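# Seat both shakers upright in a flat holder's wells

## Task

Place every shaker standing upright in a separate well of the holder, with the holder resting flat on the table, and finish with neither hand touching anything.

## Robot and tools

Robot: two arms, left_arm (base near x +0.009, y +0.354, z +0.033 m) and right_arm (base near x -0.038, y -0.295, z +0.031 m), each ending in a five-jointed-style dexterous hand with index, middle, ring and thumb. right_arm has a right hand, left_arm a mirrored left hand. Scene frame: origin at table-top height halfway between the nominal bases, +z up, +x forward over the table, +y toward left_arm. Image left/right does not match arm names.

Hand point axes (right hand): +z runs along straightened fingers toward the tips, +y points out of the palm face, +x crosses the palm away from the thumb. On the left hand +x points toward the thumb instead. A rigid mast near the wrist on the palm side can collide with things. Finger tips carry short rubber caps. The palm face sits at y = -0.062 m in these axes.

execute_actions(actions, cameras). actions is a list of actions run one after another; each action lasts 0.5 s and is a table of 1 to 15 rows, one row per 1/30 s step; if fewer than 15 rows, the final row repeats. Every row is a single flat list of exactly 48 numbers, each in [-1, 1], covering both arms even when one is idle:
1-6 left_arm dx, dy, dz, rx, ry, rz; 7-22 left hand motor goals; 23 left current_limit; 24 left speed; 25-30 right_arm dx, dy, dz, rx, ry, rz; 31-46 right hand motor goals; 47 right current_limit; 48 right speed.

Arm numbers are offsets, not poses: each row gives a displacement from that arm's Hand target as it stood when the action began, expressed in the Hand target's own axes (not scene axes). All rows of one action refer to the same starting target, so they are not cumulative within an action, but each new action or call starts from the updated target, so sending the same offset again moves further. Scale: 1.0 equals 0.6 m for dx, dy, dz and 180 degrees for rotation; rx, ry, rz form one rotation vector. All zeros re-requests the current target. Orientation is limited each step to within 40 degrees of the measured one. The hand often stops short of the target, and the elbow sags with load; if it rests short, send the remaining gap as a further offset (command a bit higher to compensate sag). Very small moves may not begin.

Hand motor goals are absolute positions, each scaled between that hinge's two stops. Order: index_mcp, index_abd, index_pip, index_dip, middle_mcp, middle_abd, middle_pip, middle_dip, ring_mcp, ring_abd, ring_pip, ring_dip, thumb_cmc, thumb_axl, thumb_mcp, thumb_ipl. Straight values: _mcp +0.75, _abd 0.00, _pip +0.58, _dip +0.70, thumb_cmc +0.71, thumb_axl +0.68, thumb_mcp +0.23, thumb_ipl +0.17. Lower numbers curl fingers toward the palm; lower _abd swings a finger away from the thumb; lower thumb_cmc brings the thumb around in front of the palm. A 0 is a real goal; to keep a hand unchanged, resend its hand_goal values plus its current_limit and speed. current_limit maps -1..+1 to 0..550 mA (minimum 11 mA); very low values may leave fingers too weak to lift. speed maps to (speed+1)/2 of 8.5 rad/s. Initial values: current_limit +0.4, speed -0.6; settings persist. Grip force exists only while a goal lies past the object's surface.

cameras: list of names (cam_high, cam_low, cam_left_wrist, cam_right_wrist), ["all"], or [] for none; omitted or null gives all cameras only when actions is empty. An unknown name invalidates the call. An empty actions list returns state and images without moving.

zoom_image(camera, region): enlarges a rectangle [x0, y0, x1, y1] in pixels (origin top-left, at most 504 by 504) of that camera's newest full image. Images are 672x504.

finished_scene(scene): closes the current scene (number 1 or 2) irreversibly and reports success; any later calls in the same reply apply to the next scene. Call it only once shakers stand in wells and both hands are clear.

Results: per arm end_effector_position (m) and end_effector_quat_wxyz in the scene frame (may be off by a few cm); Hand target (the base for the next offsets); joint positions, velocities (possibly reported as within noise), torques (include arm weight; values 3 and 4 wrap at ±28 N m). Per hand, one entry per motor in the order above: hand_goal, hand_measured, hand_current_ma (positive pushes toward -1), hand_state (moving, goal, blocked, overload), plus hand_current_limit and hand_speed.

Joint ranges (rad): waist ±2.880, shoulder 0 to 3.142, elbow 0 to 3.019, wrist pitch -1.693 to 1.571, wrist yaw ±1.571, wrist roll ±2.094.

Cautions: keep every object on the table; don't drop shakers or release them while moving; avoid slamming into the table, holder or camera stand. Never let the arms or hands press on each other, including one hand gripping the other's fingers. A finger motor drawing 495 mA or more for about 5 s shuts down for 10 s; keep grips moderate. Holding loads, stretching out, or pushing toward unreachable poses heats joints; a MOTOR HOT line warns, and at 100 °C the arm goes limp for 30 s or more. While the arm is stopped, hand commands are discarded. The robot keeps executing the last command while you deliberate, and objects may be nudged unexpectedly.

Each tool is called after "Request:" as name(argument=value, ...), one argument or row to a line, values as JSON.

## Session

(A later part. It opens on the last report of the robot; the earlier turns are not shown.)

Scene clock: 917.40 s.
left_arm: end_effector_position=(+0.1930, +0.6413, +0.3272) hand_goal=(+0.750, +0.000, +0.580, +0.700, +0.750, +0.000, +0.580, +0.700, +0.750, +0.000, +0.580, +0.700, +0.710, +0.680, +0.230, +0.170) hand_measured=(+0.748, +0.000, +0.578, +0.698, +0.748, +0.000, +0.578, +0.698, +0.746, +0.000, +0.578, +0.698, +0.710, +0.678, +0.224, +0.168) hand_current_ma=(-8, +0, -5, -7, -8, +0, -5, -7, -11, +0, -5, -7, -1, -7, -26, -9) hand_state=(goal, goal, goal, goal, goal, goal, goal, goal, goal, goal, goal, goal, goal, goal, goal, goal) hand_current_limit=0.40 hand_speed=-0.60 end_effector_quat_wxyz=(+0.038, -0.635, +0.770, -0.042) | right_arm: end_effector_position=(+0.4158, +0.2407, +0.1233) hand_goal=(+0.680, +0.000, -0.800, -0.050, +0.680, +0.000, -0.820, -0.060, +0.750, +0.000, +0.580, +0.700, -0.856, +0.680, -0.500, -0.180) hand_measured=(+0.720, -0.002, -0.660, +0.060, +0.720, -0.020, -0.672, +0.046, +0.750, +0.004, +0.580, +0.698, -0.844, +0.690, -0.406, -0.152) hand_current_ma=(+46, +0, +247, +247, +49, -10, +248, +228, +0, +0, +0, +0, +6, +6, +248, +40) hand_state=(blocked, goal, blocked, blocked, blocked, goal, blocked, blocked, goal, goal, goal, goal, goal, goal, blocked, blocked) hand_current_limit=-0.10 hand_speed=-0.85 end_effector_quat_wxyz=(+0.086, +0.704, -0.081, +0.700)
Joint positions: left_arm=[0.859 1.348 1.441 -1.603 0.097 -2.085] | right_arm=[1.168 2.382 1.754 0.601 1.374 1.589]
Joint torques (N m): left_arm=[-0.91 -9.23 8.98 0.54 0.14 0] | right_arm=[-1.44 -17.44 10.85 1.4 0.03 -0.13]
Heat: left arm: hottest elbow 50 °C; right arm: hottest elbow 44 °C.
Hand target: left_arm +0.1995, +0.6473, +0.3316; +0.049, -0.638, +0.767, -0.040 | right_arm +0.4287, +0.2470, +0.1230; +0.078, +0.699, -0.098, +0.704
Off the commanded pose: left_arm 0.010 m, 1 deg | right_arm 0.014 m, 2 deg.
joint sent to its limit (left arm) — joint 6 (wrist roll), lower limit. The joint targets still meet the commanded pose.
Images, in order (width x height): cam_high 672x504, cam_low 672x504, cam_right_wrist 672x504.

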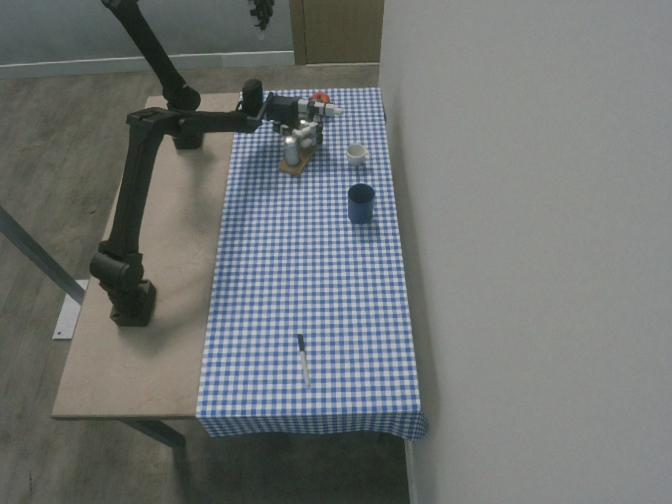

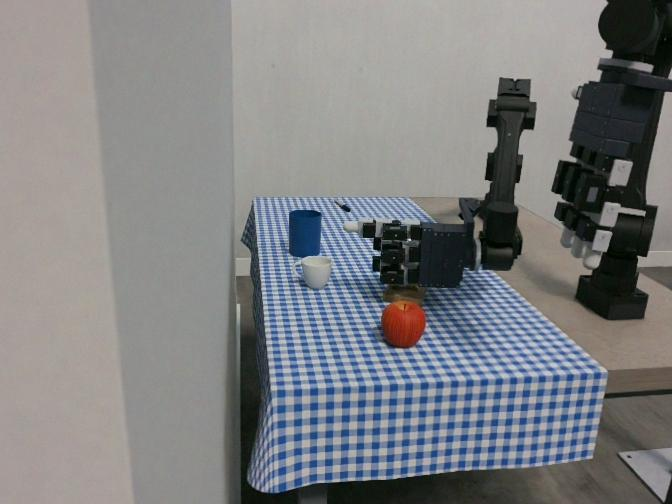

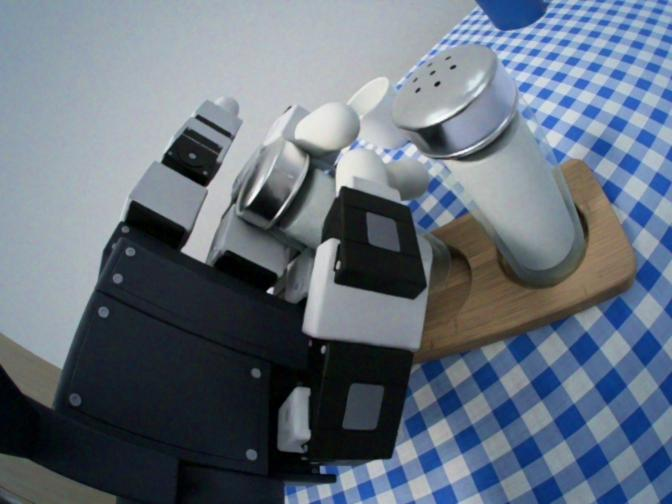

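Request:
execute_actions(
  actions=[
    [[0,0,0,0,0,0,0.75,0,0.58,0.7,0.75,0,0.58,0.7,0.75,0,0.58,0.7,0.71,0.68,0.23,0.17,0.4,-0.6,0.06,0,0,0,0,0,0.68,0,-0.80,-0.05,0.68,0,-0.82,-0.06,0.75,0,0.58,0.7,-0.857,0.68,-0.5,-0.18,-0.1,-0.85]],
  ],
  cameras=["cam_high","cam_low","cam_right_wrist"],
)

Request:
zoom_image(
  camera="cam_low",
  region=[385, 255, 425, 295],
)

Request:
zoom_image(
  camera="cam_right_wrist",
  region=[400, 180, 500, 320],
)

Scene clock: 931.03 s.
left_arm: end_effector_position=(+0.1930, +0.6413, +0.3272) hand_goal=(+0.750, +0.000, +0.580, +0.700, +0.750, +0.000, +0.580, +0.700, +0.750, +0.000, +0.580, +0.700, +0.710, +0.680, +0.230, +0.170) hand_measured=(+0.748, +0.000, +0.578, +0.698, +0.748, +0.000, +0.578, +0.698, +0.746, +0.000, +0.578, +0.698, +0.710, +0.678, +0.224, +0.168) hand_current_ma=(-8, +0, -5, -7, -8, +0, -5, -7, -11, +0, -5, -7, -1, -7, -26, -9) hand_state=(goal, goal, goal, goal, goal, goal, goal, goal, goal, goal, goal, goal, goal, goal, goal, goal) hand_current_limit=0.40 hand_speed=-0.60 end_effector_quat_wxyz=(+0.038, -0.635, +0.770, -0.042) | right_arm: end_effector_position=(+0.4157, +0.2404, +0.1240) hand_goal=(+0.680, +0.000, -0.800, -0.050, +0.680, +0.000, -0.820, -0.060, +0.750, +0.000, +0.580, +0.700, -0.856, +0.680, -0.500, -0.180) hand_measured=(+0.720, -0.002, -0.660, +0.060, +0.720, -0.020, -0.672, +0.044, +0.750, +0.004, +0.580, +0.698, -0.844, +0.690, -0.406, -0.152) hand_current_ma=(+46, +0, +247, +245, +49, -10, +248, +226, +0, +0, +0, +0, +6, +6, +247, +40) hand_state=(blocked, goal, blocked, blocked, blocked, goal, blocked, blocked, goal, goal, goal, goal, goal, goal, blocked, blocked) hand_current_limit=-0.10 hand_speed=-0.85 end_effector_quat_wxyz=(+0.091, +0.706, -0.076, +0.698)
Joint positions: left_arm=[0.859 1.348 1.441 -1.603 0.097 -2.085] | right_arm=[1.168 2.381 1.754 0.588 1.374 1.586]
Joint torques (N m): left_arm=[-0.97 -9.47 8.73 0.55 0.18 0.02] | right_arm=[-1.73 -21.25 10.18 0.62 0.07 -0.23]
Heat: left arm: hottest elbow 50 °C; right arm: hottest elbow 45 °C.
Hand target: left_arm +0.1995, +0.6473, +0.3316; +0.049, -0.638, +0.767, -0.040 | right_arm +0.4283, +0.2460, +0.1589; +0.077, +0.699, -0.098, +0.705
Off the commanded pose: left_arm 0.010 m, 1 deg | right_arm 0.038 m, 3 deg.
joint sent to its limit (left arm) — joint 6 (wrist roll), lower limit. The joint targets still meet the commanded pose.
Images, in order (width x height): cam_high 672x504, cam_low 672x504, cam_right_wrist 672x504.

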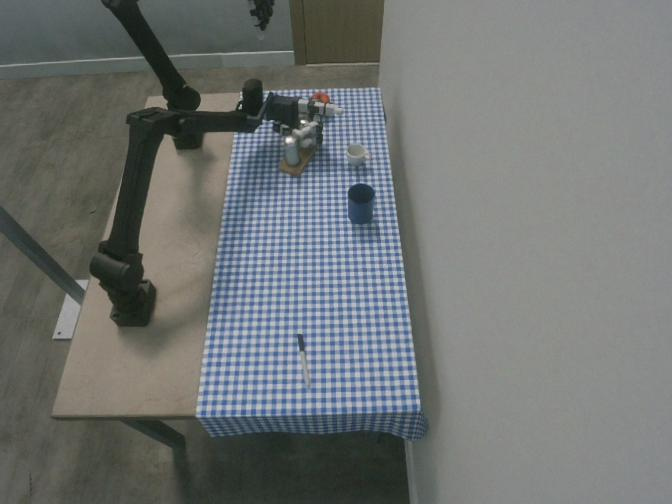

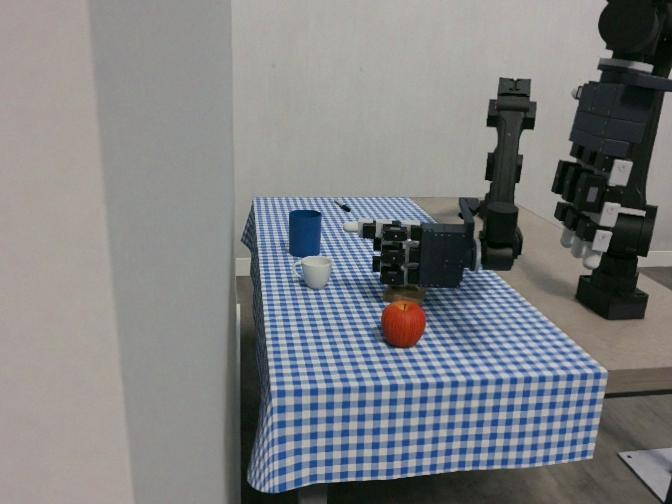

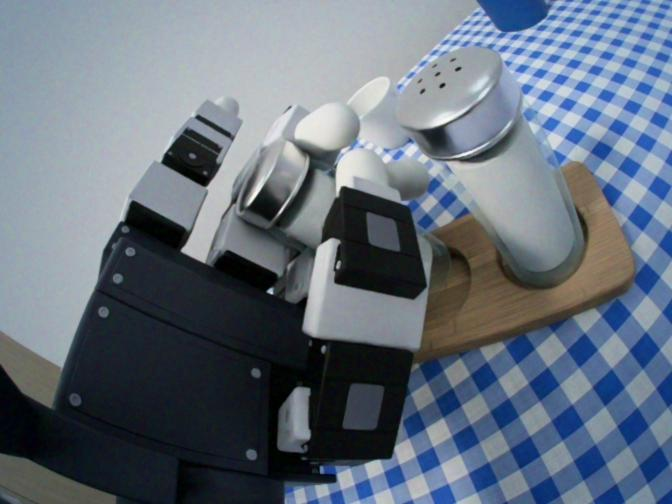

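Scaled by 12.600 from the camera's 672x504 image, which has a finer 960x720 frame.

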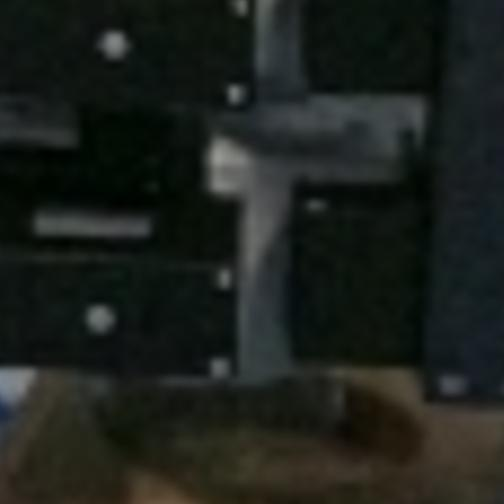

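Scaled by 3.600 from the camera's 672x504 image, which has a finer 960x720 frame.

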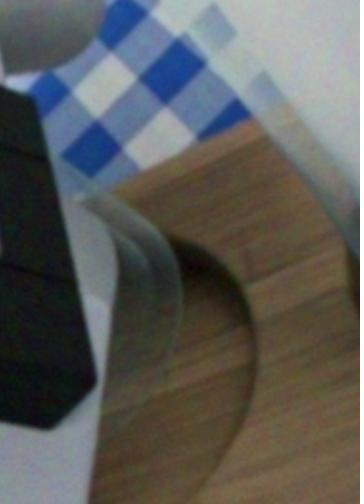

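Request:
execute_actions(
  actions=[
    [[0,0,0,0,0,0,0.75,0,0.58,0.7,0.75,0,0.58,0.7,0.75,0,0.58,0.7,0.71,0.68,0.23,0.17,0.4,-0.6,0.018,0,0,0,0,0,0.68,0,-0.80,-0.05,0.68,0,-0.82,-0.06,0.75,0,0.58,0.7,-0.857,0.68,-0.5,-0.18,-0.1,-0.85]],
  ],
  cameras=["cam_high","cam_low","cam_right_wrist"],
)

Request:
zoom_image(
  camera="cam_low",
  region=[385, 255, 425, 295],
)

Request:
zoom_image(
  camera="cam_right_wrist",
  region=[400, 180, 500, 320],
)

Request:
zoom_image(
  camera="cam_high",
  region=[280, 100, 330, 150],
)

Scene clock: 937.23 s.
left_arm: end_effector_position=(+0.1930, +0.6413, +0.3272) hand_goal=(+0.750, +0.000, +0.580, +0.700, +0.750, +0.000, +0.580, +0.700, +0.750, +0.000, +0.580, +0.700, +0.710, +0.680, +0.230, +0.170) hand_measured=(+0.748, +0.000, +0.578, +0.698, +0.748, +0.000, +0.578, +0.698, +0.746, +0.000, +0.578, +0.698, +0.710, +0.678, +0.224, +0.168) hand_current_ma=(-8, +0, -5, -7, -8, +0, -5, -7, -11, +0, -5, -7, -1, -7, -26, -9) hand_state=(goal, goal, goal, goal, goal, goal, goal, goal, goal, goal, goal, goal, goal, goal, goal, goal) hand_current_limit=0.40 hand_speed=-0.60 end_effector_quat_wxyz=(+0.038, -0.635, +0.770, -0.042) | right_arm: end_effector_position=(+0.4156, +0.2401, +0.1253) hand_goal=(+0.680, +0.000, -0.800, -0.050, +0.680, +0.000, -0.820, -0.060, +0.750, +0.000, +0.580, +0.700, -0.856, +0.680, -0.500, -0.180) hand_measured=(+0.720, -0.002, -0.660, +0.060, +0.720, -0.020, -0.672, +0.044, +0.750, +0.004, +0.580, +0.698, -0.844, +0.690, -0.406, -0.152) hand_current_ma=(+46, +0, +247, +245, +49, -10, +248, +226, +0, +0, +0, +0, +6, +6, +247, +40) hand_state=(blocked, goal, blocked, blocked, blocked, goal, blocked, blocked, goal, goal, goal, goal, goal, goal, blocked, blocked) hand_current_limit=-0.10 hand_speed=-0.85 end_effector_quat_wxyz=(+0.097, +0.708, -0.070, +0.697)
Joint positions: left_arm=[0.859 1.348 1.441 -1.603 0.097 -2.085] | right_arm=[1.168 2.378 1.754 0.569 1.374 1.586]
Joint torques (N m): left_arm=[-1.2 -9.47 8.8 0.5 0.13 0.01] | right_arm=[-1.14 -22.53 10.17 0.65 0.12 -0.24]
Heat: left arm: hottest elbow 50 °C; right arm: hottest elbow 45 °C.
Hand target: left_arm +0.1995, +0.6473, +0.3316; +0.049, -0.638, +0.767, -0.040 | right_arm +0.4282, +0.2457, +0.1697; +0.077, +0.699, -0.098, +0.705
Off the commanded pose: left_arm 0.010 m, 1 deg | right_arm 0.047 m, 4 deg.
joint sent to its limit (left arm) — joint 6 (wrist roll), lower limit. The joint targets still meet the commanded pose.
Images, in order (width x height): cam_high 672x504, cam_low 672x504, cam_right_wrist 672x504.

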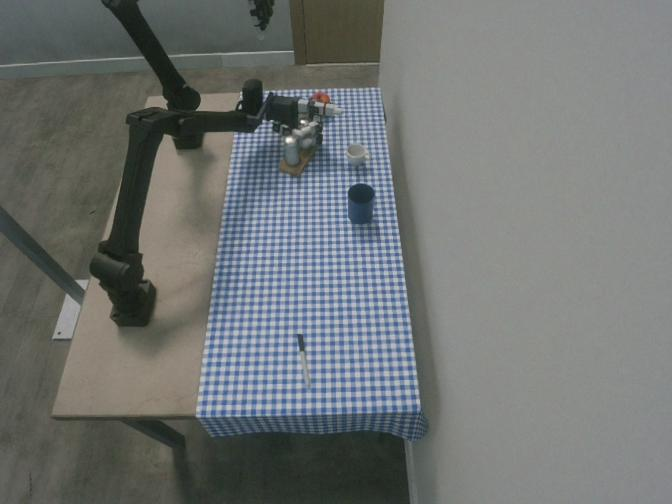

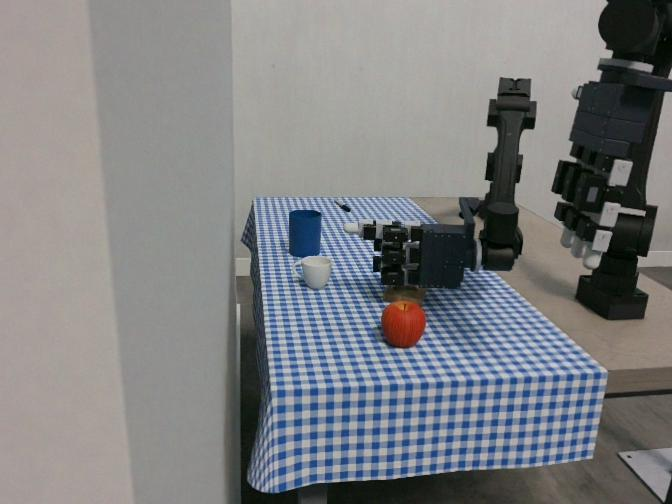

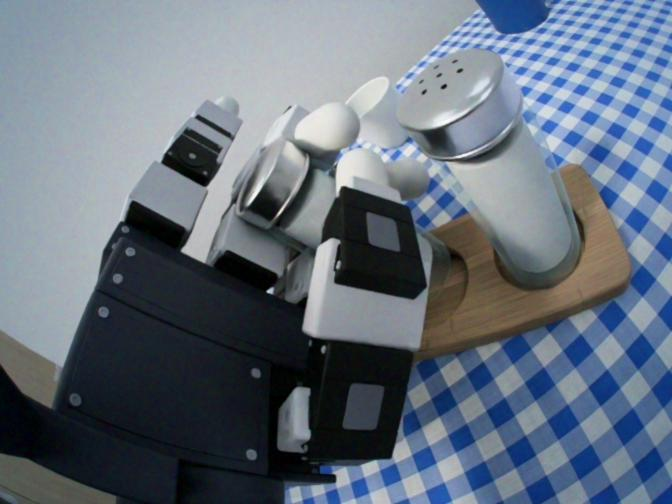

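Scaled by 12.600 from the camera's 672x504 image, which has a finer 960x720 frame.

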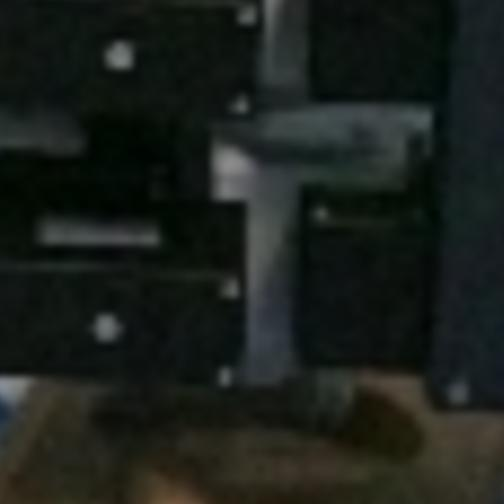

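Scaled by 3.600 from the camera's 672x504 image, which has a finer 960x720 frame.

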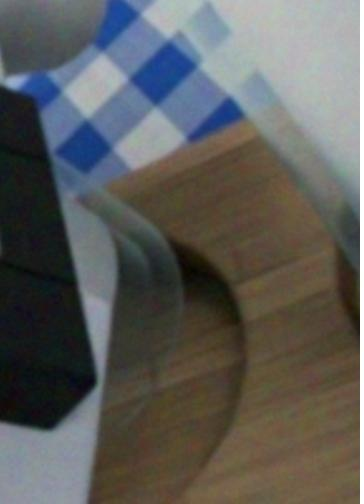

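Scaled by 10.080 from the camera's 672x504 image, which has a finer 960x720 frame.

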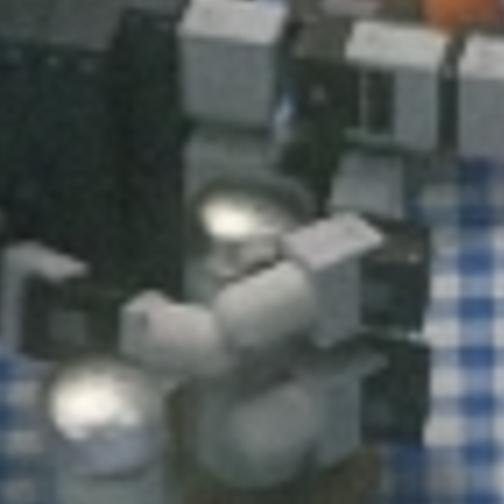

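Request:
execute_actions(
  actions=[
    [[0,0,0,0,0,0,0.75,0,0.58,0.7,0.75,0,0.58,0.7,0.75,0,0.58,0.7,0.71,0.68,0.23,0.17,0.4,-0.6,0.012,0.005,-0.02,0,0,0,0.68,0,-0.80,-0.05,0.68,0,-0.82,-0.06,0.75,0,0.58,0.7,-0.857,0.68,-0.5,-0.18,-0.1,-0.85]],
  ],
  cameras=["cam_high","cam_low","cam_right_wrist"],
)

Request:
zoom_image(
  camera="cam_low",
  region=[385, 255, 425, 295],
)

Request:
zoom_image(
  camera="cam_right_wrist",
  region=[400, 180, 500, 320],
)

Request:
zoom_image(
  camera="cam_high",
  region=[280, 100, 330, 150],
)

Scene clock: 942.83 s.
left_arm: end_effector_position=(+0.1930, +0.6413, +0.3272) hand_goal=(+0.750, +0.000, +0.580, +0.700, +0.750, +0.000, +0.580, +0.700, +0.750, +0.000, +0.580, +0.700, +0.710, +0.680, +0.230, +0.170) hand_measured=(+0.748, +0.000, +0.578, +0.698, +0.748, +0.000, +0.578, +0.698, +0.746, +0.000, +0.578, +0.698, +0.710, +0.678, +0.224, +0.168) hand_current_ma=(-8, +0, -5, -7, -8, +0, -5, -7, -11, +0, -5, -7, -1, -7, -26, -9) hand_state=(goal, goal, goal, goal, goal, goal, goal, goal, goal, goal, goal, goal, goal, goal, goal, goal) hand_current_limit=0.40 hand_speed=-0.60 end_effector_quat_wxyz=(+0.038, -0.635, +0.770, -0.042) | right_arm: end_effector_position=(+0.4146, +0.2392, +0.1439) hand_goal=(+0.680, +0.000, -0.800, -0.050, +0.680, +0.000, -0.820, -0.060, +0.750, +0.000, +0.580, +0.700, -0.856, +0.680, -0.500, -0.180) hand_measured=(+0.720, -0.002, -0.660, +0.060, +0.720, -0.020, -0.672, +0.044, +0.750, +0.004, +0.580, +0.698, -0.844, +0.690, -0.406, -0.152) hand_current_ma=(+46, +0, +247, +245, +49, -10, +247, +226, +0, +0, +0, +0, +6, +6, +248, +40) hand_state=(blocked, goal, blocked, blocked, blocked, goal, blocked, blocked, goal, goal, goal, goal, goal, goal, blocked, blocked) hand_current_limit=-0.10 hand_speed=-0.85 end_effector_quat_wxyz=(+0.092, +0.704, -0.082, +0.699)
Joint positions: left_arm=[0.859 1.348 1.441 -1.603 0.097 -2.085] | right_arm=[1.168 2.35 1.754 0.564 1.384 1.586]
Joint torques (N m): left_arm=[-0.73 -8.53 8.85 0.8 0.16 -0.04] | right_arm=[-0.15 -21.89 9.01 0.66 0.27 -0.22]
Heat: left arm: hottest elbow 50 °C; right arm: hottest elbow 45 °C.
Hand target: left_arm +0.1995, +0.6473, +0.3316; +0.049, -0.638, +0.767, -0.040 | right_arm +0.4157, +0.2456, +0.1770; +0.077, +0.699, -0.098, +0.705
Off the commanded pose: left_arm 0.010 m, 1 deg | right_arm 0.033 m, 3 deg.
joint sent to its limit (left arm) — joint 6 (wrist roll), lower limit. The joint targets still meet the commanded pose.
Images, in order (width x height): cam_high 672x504, cam_low 672x504, cam_right_wrist 672x504.

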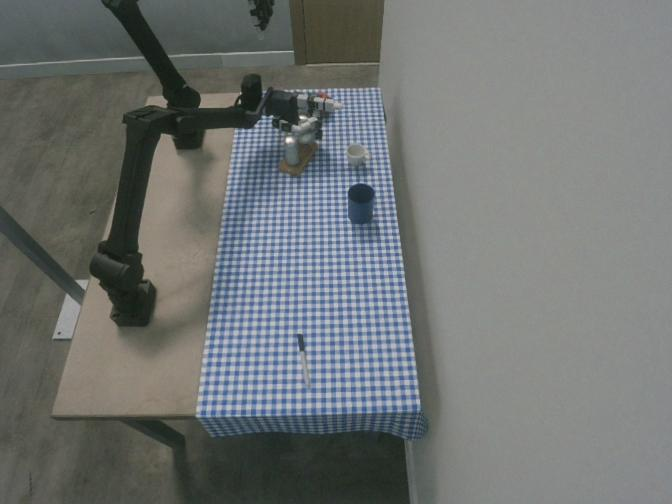

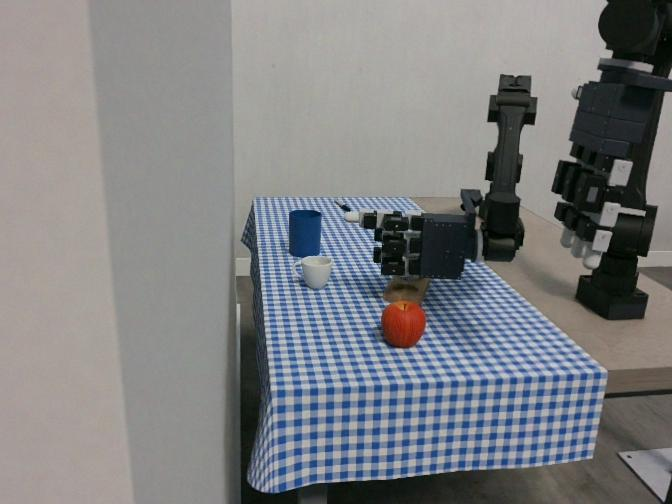

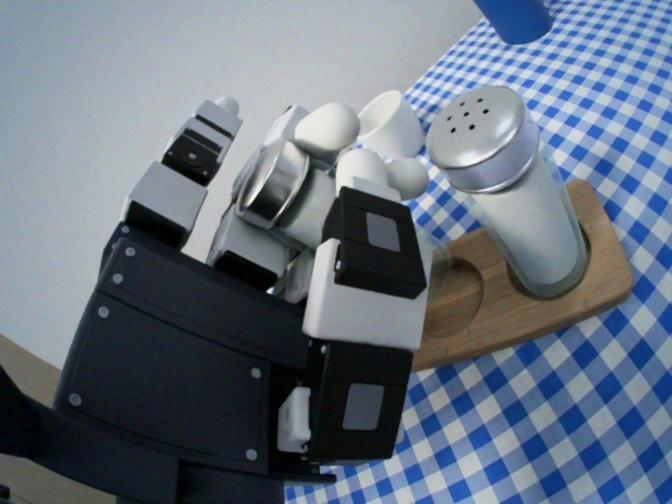

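Scaled by 12.600 from the camera's 672x504 image, which has a finer 960x720 frame.

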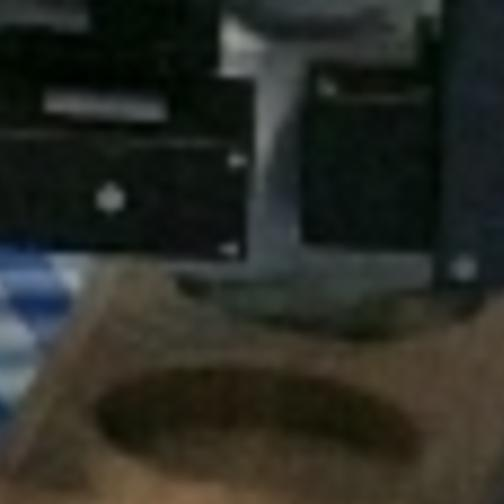

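Scaled by 3.600 from the camera's 672x504 image, which has a finer 960x720 frame.

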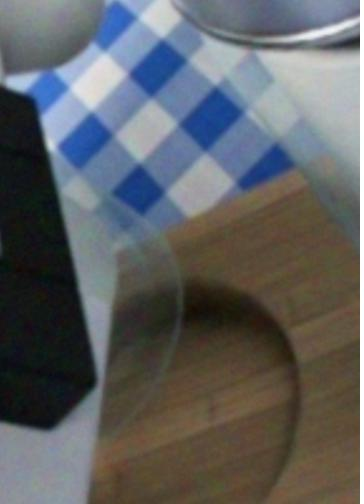

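Scaled by 10.080 from the camera's 672x504 image, which has a finer 960x720 frame.

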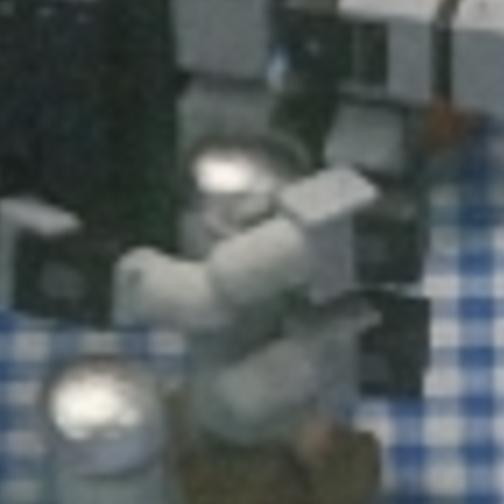

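Request:
execute_actions(
  actions=[
    [[0,0,0,0,0,0,0.75,0,0.58,0.7,0.75,0,0.58,0.7,0.75,0,0.58,0.7,0.71,0.68,0.23,0.17,0.4,-0.6,-0.01,-0.007,-0.0263,0,0,0,0.68,0,-0.80,-0.05,0.68,0,-0.82,-0.06,0.75,0,0.58,0.7,-0.857,0.68,-0.5,-0.18,-0.1,-0.85]],
  ],
  cameras=["cam_high","cam_low","cam_right_wrist"],
)

Request:
zoom_image(
  camera="cam_low",
  region=[385, 255, 425, 295],
)

Request:
zoom_image(
  camera="cam_right_wrist",
  region=[400, 180, 500, 320],
)

Request:
zoom_image(
  camera="cam_high",
  region=[280, 100, 330, 150],
)

Scene clock: 953.20 s.
left_arm: end_effector_position=(+0.1930, +0.6413, +0.3272) hand_goal=(+0.750, +0.000, +0.580, +0.700, +0.750, +0.000, +0.580, +0.700, +0.750, +0.000, +0.580, +0.700, +0.710, +0.680, +0.230, +0.170) hand_measured=(+0.748, +0.000, +0.578, +0.698, +0.748, +0.000, +0.578, +0.698, +0.746, +0.000, +0.578, +0.698, +0.710, +0.678, +0.224, +0.168) hand_current_ma=(-8, +0, -5, -7, -8, +0, -5, -7, -11, +0, -5, -7, -1, -7, -26, -9) hand_state=(goal, goal, goal, goal, goal, goal, goal, goal, goal, goal, goal, goal, goal, goal, goal, goal) hand_current_limit=0.40 hand_speed=-0.60 end_effector_quat_wxyz=(+0.038, -0.635, +0.770, -0.042) | right_arm: end_effector_position=(+0.4068, +0.2402, +0.1441) hand_goal=(+0.680, +0.000, -0.800, -0.050, +0.680, +0.000, -0.820, -0.060, +0.750, +0.000, +0.580, +0.700, -0.856, +0.680, -0.500, -0.180) hand_measured=(+0.720, -0.002, -0.660, +0.060, +0.720, -0.020, -0.672, +0.044, +0.750, +0.004, +0.580, +0.698, -0.844, +0.690, -0.406, -0.152) hand_current_ma=(+46, +0, +247, +245, +49, -10, +248, +226, +0, +0, +0, +0, +6, +6, +247, +40) hand_state=(blocked, goal, blocked, blocked, blocked, goal, blocked, blocked, goal, goal, goal, goal, goal, goal, blocked, blocked) hand_current_limit=-0.10 hand_speed=-0.85 end_effector_quat_wxyz=(+0.096, +0.704, -0.086, +0.699)
Joint positions: left_arm=[0.859 1.348 1.441 -1.603 0.097 -2.085] | right_arm=[1.178 2.35 1.754 0.564 1.406 1.586]
Joint torques (N m): left_arm=[-1.38 -9.7 8.7 0.54 0.16 -0.04] | right_arm=[0.32 -21.19 9.39 0.81 0.28 -0.21]
Heat: left arm: hottest elbow 50 °C; right arm: hottest elbow 45 °C.
Hand target: left_arm +0.1995, +0.6473, +0.3316; +0.049, -0.638, +0.767, -0.040 | right_arm +0.4015, +0.2537, +0.1710; +0.077, +0.699, -0.098, +0.705
Off the commanded pose: left_arm 0.010 m, 1 deg | right_arm 0.031 m, 3 deg.
joint sent to its limit (left arm) — joint 6 (wrist roll), lower limit. The joint targets still meet the commanded pose.
Images, in order (width x height): cam_high 672x504, cam_low 672x504, cam_right_wrist 672x504.

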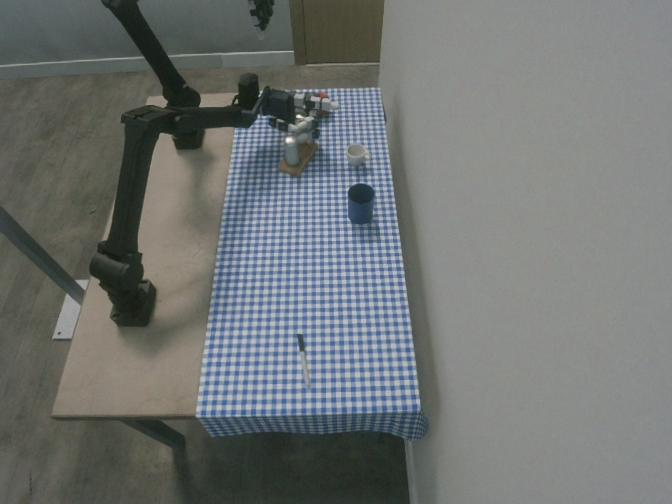

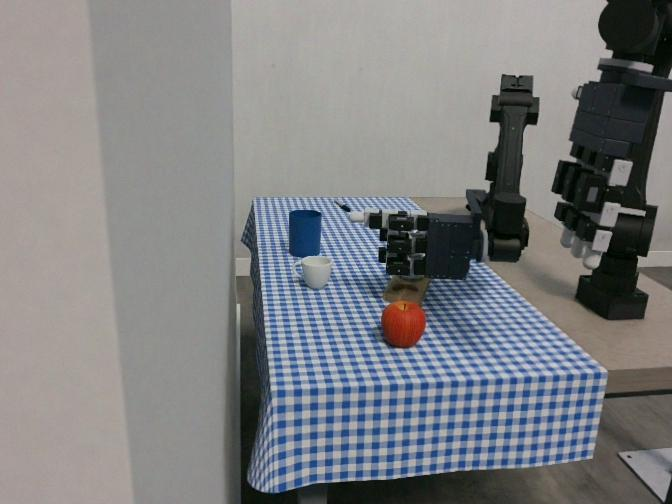

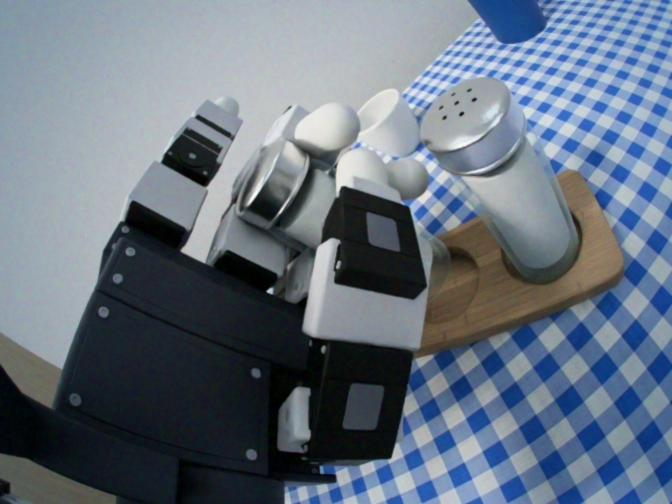

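Scaled by 12.600 from the camera's 672x504 image, which has a finer 960x720 frame.

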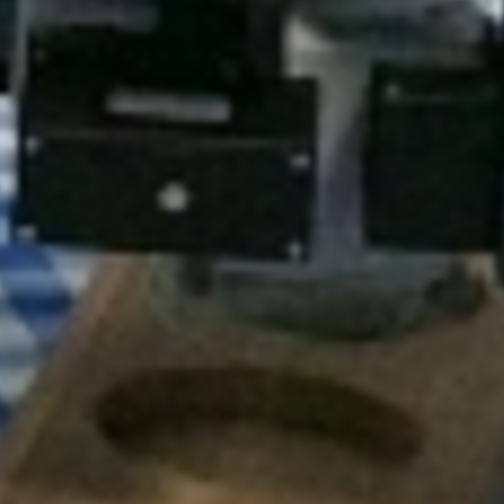

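Scaled by 3.600 from the camera's 672x504 image, which has a finer 960x720 frame.

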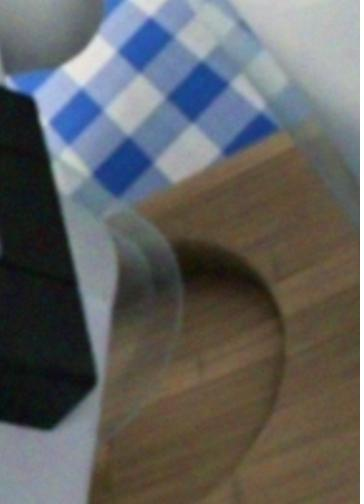

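Scaled by 10.080 from the camera's 672x504 image, which has a finer 960x720 frame.

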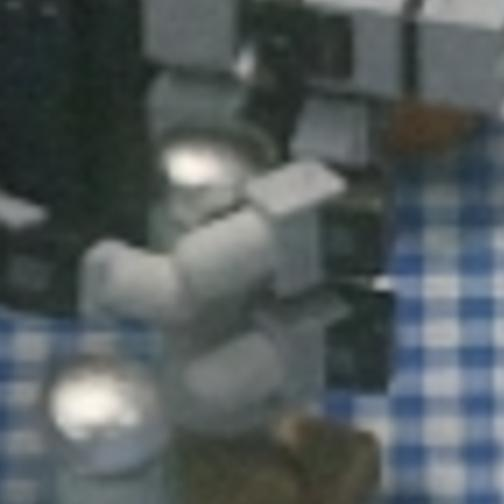

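Request:
execute_actions(
  actions=[
    [[0,0,0,0,0,0,0.75,0,0.58,0.7,0.75,0,0.58,0.7,0.75,0,0.58,0.7,0.71,0.68,0.23,0.17,0.4,-0.6,-0.062,-0.005,0,0,0,0,0.68,0,-0.80,-0.05,0.68,0,-0.82,-0.06,0.75,0,0.58,0.7,-0.857,0.68,-0.5,-0.18,-0.1,-0.85]],
  ],
  cameras=["cam_high","cam_low","cam_right_wrist"],
)

Request:
zoom_image(
  camera="cam_low",
  region=[385, 255, 425, 295],
)

Request:
zoom_image(
  camera="cam_right_wrist",
  region=[400, 180, 500, 320],
)

Request:
zoom_image(
  camera="cam_high",
  region=[280, 100, 330, 150],
)

Scene clock: 965.07 s.
left_arm: end_effector_position=(+0.1930, +0.6413, +0.3272) hand_goal=(+0.750, +0.000, +0.580, +0.700, +0.750, +0.000, +0.580, +0.700, +0.750, +0.000, +0.580, +0.700, +0.710, +0.680, +0.230, +0.170) hand_measured=(+0.748, +0.000, +0.578, +0.698, +0.748, +0.000, +0.578, +0.698, +0.746, +0.000, +0.578, +0.698, +0.710, +0.678, +0.224, +0.168) hand_current_ma=(-8, +0, -5, -7, -8, +0, -5, -7, -11, +0, -5, -7, -1, -7, -26, -9) hand_state=(goal, goal, goal, goal, goal, goal, goal, goal, goal, goal, goal, goal, goal, goal, goal, goal) hand_current_limit=0.40 hand_speed=-0.60 end_effector_quat_wxyz=(+0.038, -0.635, +0.770, -0.042) | right_arm: end_effector_position=(+0.4053, +0.2409, +0.1228) hand_goal=(+0.680, +0.000, -0.800, -0.050, +0.680, +0.000, -0.820, -0.060, +0.750, +0.000, +0.580, +0.700, -0.856, +0.680, -0.500, -0.180) hand_measured=(+0.720, -0.002, -0.660, +0.060, +0.720, -0.020, -0.672, +0.044, +0.750, +0.004, +0.580, +0.698, -0.844, +0.690, -0.406, -0.152) hand_current_ma=(+46, +0, +247, +245, +49, -10, +247, +226, +0, +0, +0, +0, +6, +6, +247, +40) hand_state=(blocked, goal, blocked, blocked, blocked, goal, blocked, blocked, goal, goal, goal, goal, goal, goal, blocked, blocked) hand_current_limit=-0.10 hand_speed=-0.85 end_effector_quat_wxyz=(+0.099, +0.705, -0.082, +0.697)
Joint positions: left_arm=[0.859 1.348 1.441 -1.603 0.097 -2.085] | right_arm=[1.18 2.383 1.754 0.584 1.406 1.59]
Joint torques (N m): left_arm=[-0.38 -9.29 8.81 0.65 0.11 -0.02] | right_arm=[1.03 -18.67 10.29 1.4 0.3 -0.11]
Heat: left arm: hottest elbow 50 °C; right arm: hottest elbow 45 °C.
Hand target: left_arm +0.1995, +0.6473, +0.3316; +0.049, -0.638, +0.767, -0.040 | right_arm +0.4026, +0.2577, +0.1337; +0.077, +0.699, -0.098, +0.705
Off the commanded pose: left_arm 0.010 m, 1 deg | right_arm 0.020 m, 3 deg.
joint sent to its limit (left arm) — joint 6 (wrist roll), lower limit. The joint targets still meet the commanded pose.
Images, in order (width x height): cam_high 672x504, cam_low 672x504, cam_right_wrist 672x504.

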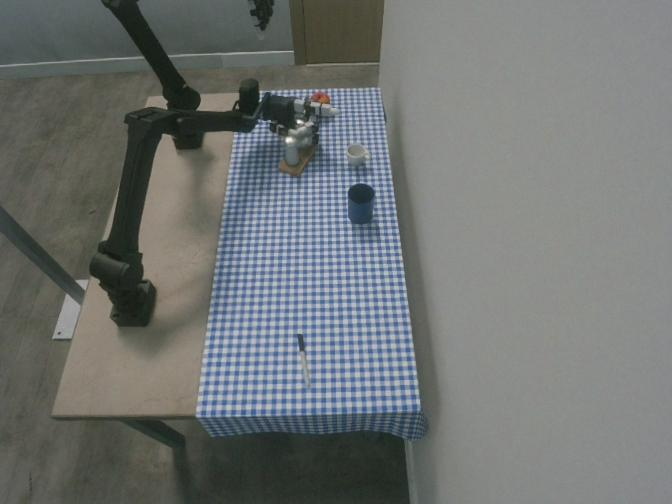

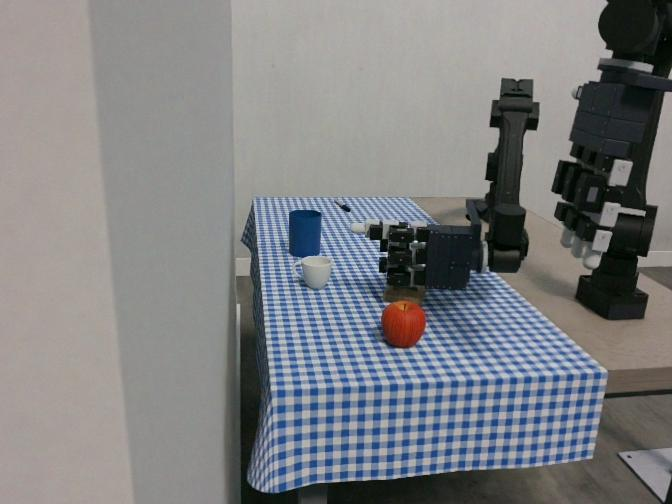

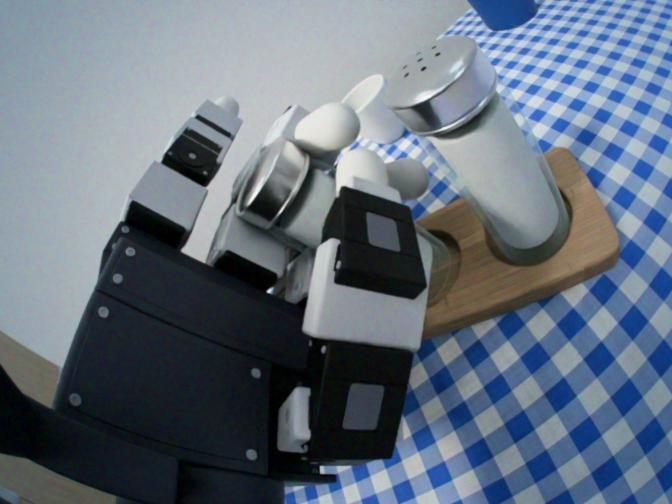

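Scaled by 12.600 from the camera's 672x504 image, which has a finer 960x720 frame.

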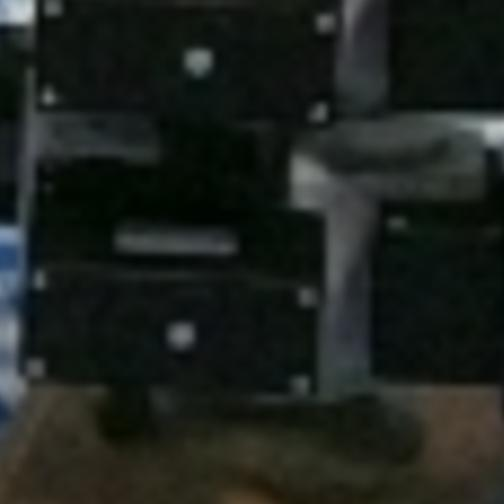

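Scaled by 3.600 from the camera's 672x504 image, which has a finer 960x720 frame.

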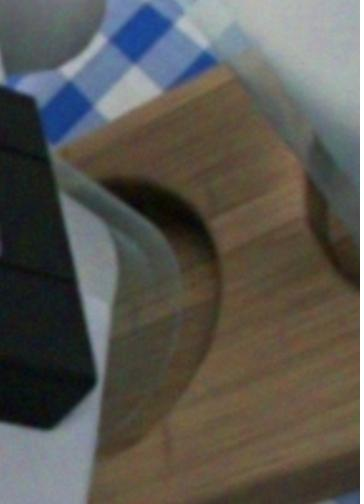

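Scaled by 10.080 from the camera's 672x504 image, which has a finer 960x720 frame.

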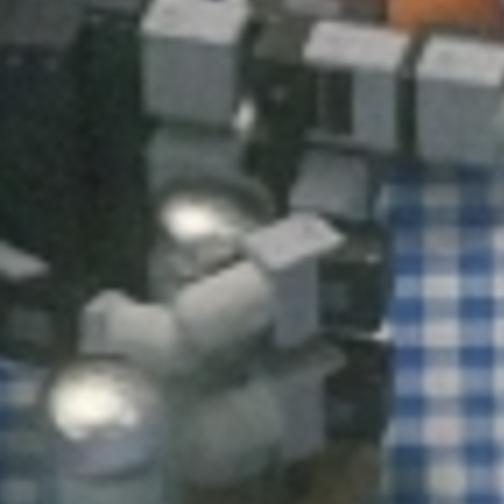

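Request:
execute_actions(
  actions=[
    [[0,0,0,0,0,0,0.75,0,0.58,0.7,0.75,0,0.58,0.7,0.75,0,0.58,0.7,0.71,0.68,0.23,0.17,0.4,-0.6,-0.014,0.002,0.002,0,0,0,0.68,0,-0.80,-0.05,0.68,0,-0.82,-0.06,0.75,0,0.58,0.7,-0.857,0.68,-0.5,-0.18,-0.1,-0.85]],
  ],
  cameras=["cam_high","cam_low","cam_right_wrist"],
)

Request:
zoom_image(
  camera="cam_low",
  region=[385, 265, 425, 305],
)

Request:
zoom_image(
  camera="cam_right_wrist",
  region=[400, 180, 500, 320],
)

Request:
zoom_image(
  camera="cam_high",
  region=[280, 100, 330, 150],
)

Scene clock: 973.63 s.
left_arm: end_effector_position=(+0.1930, +0.6413, +0.3272) hand_goal=(+0.750, +0.000, +0.580, +0.700, +0.750, +0.000, +0.580, +0.700, +0.750, +0.000, +0.580, +0.700, +0.710, +0.680, +0.230, +0.170) hand_measured=(+0.748, +0.000, +0.578, +0.698, +0.748, +0.000, +0.578, +0.698, +0.746, +0.000, +0.578, +0.698, +0.710, +0.678, +0.224, +0.168) hand_current_ma=(-8, +0, -5, -7, -8, +0, -5, -7, -11, +0, -5, -7, -1, -7, -26, -9) hand_state=(goal, goal, goal, goal, goal, goal, goal, goal, goal, goal, goal, goal, goal, goal, goal, goal) hand_current_limit=0.40 hand_speed=-0.60 end_effector_quat_wxyz=(+0.038, -0.635, +0.770, -0.042) | right_arm: end_effector_position=(+0.4054, +0.2410, +0.1197) hand_goal=(+0.680, +0.000, -0.800, -0.050, +0.680, +0.000, -0.820, -0.060, +0.750, +0.000, +0.580, +0.700, -0.856, +0.680, -0.500, -0.180) hand_measured=(+0.720, -0.002, -0.660, +0.060, +0.720, -0.020, -0.672, +0.044, +0.750, +0.004, +0.580, +0.698, -0.844, +0.690, -0.406, -0.152) hand_current_ma=(+46, +0, +248, +245, +49, -10, +248, +226, +0, +0, +0, +0, +6, +6, +247, +40) hand_state=(blocked, goal, blocked, blocked, blocked, goal, blocked, blocked, goal, goal, goal, goal, goal, goal, blocked, blocked) hand_current_limit=-0.10 hand_speed=-0.85 end_effector_quat_wxyz=(+0.095, +0.704, -0.086, +0.699)
Joint positions: left_arm=[0.859 1.348 1.441 -1.603 0.097 -2.085] | right_arm=[1.18 2.388 1.754 0.6 1.406 1.59]
Joint torques (N m): left_arm=[-0.85 -9.23 8.77 0.62 0.14 0.03] | right_arm=[0.67 -18.49 10.15 1.44 0.24 -0.14]
Heat: left arm: hottest elbow 50 °C; right arm: hottest elbow 45 °C.
Hand target: left_arm +0.1995, +0.6473, +0.3316; +0.049, -0.638, +0.767, -0.040 | right_arm +0.4035, +0.2564, +0.1253; +0.077, +0.699, -0.098, +0.705
Off the commanded pose: left_arm 0.010 m, 1 deg | right_arm 0.016 m, 3 deg.
joint sent to its limit (left arm) — joint 6 (wrist roll), lower limit. The joint targets still meet the commanded pose.
Images, in order (width x height): cam_high 672x504, cam_low 672x504, cam_right_wrist 672x504.

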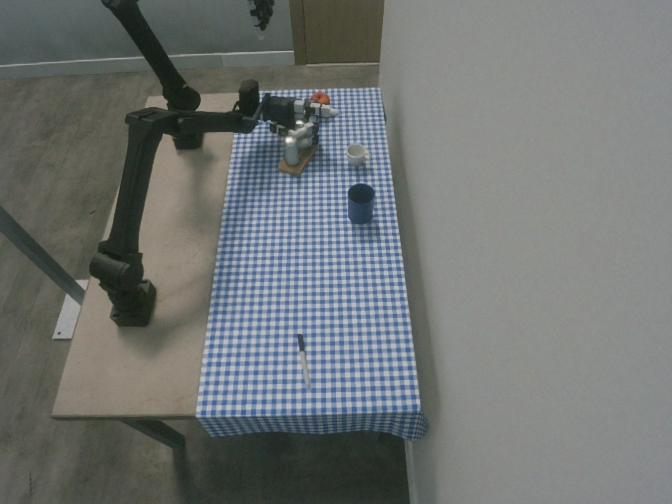

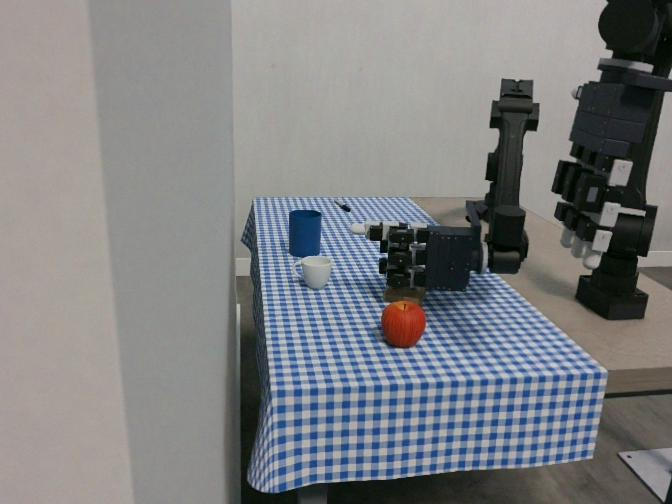

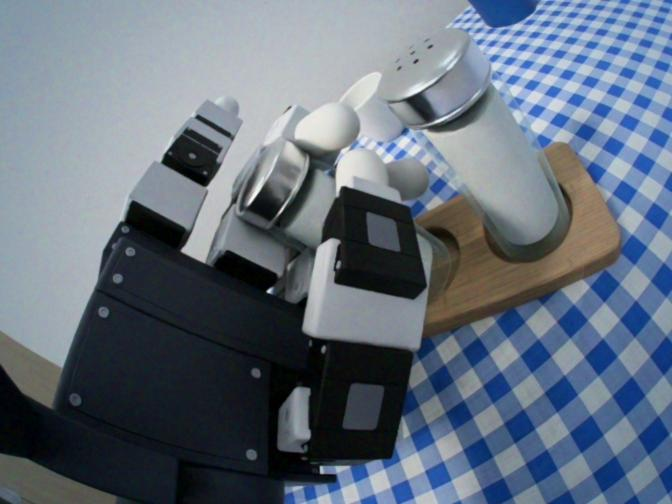

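Scaled by 12.600 from the camera's 672x504 image, which has a finer 960x720 frame.

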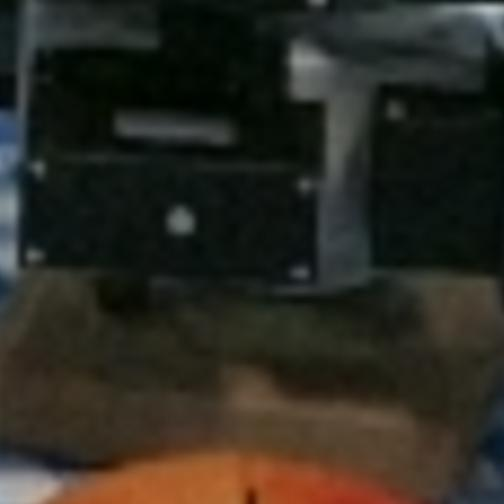

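Scaled by 3.600 from the camera's 672x504 image, which has a finer 960x720 frame.

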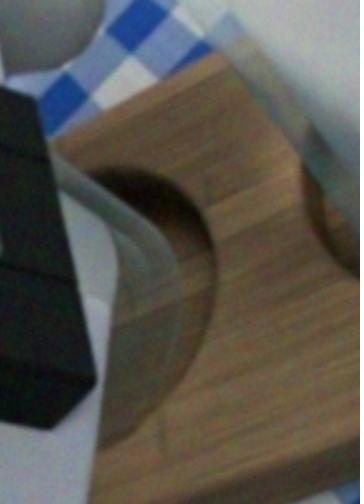

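Scaled by 10.080 from the camera's 672x504 image, which has a finer 960x720 frame.

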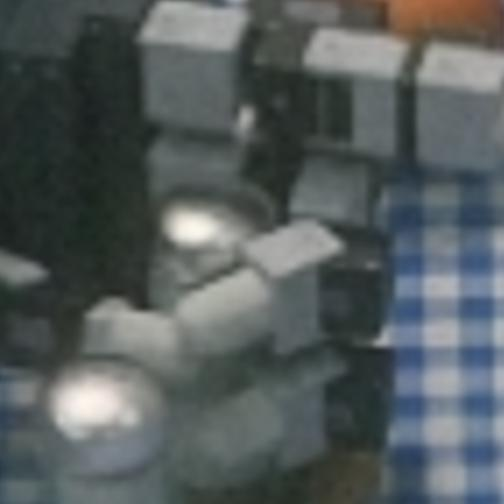

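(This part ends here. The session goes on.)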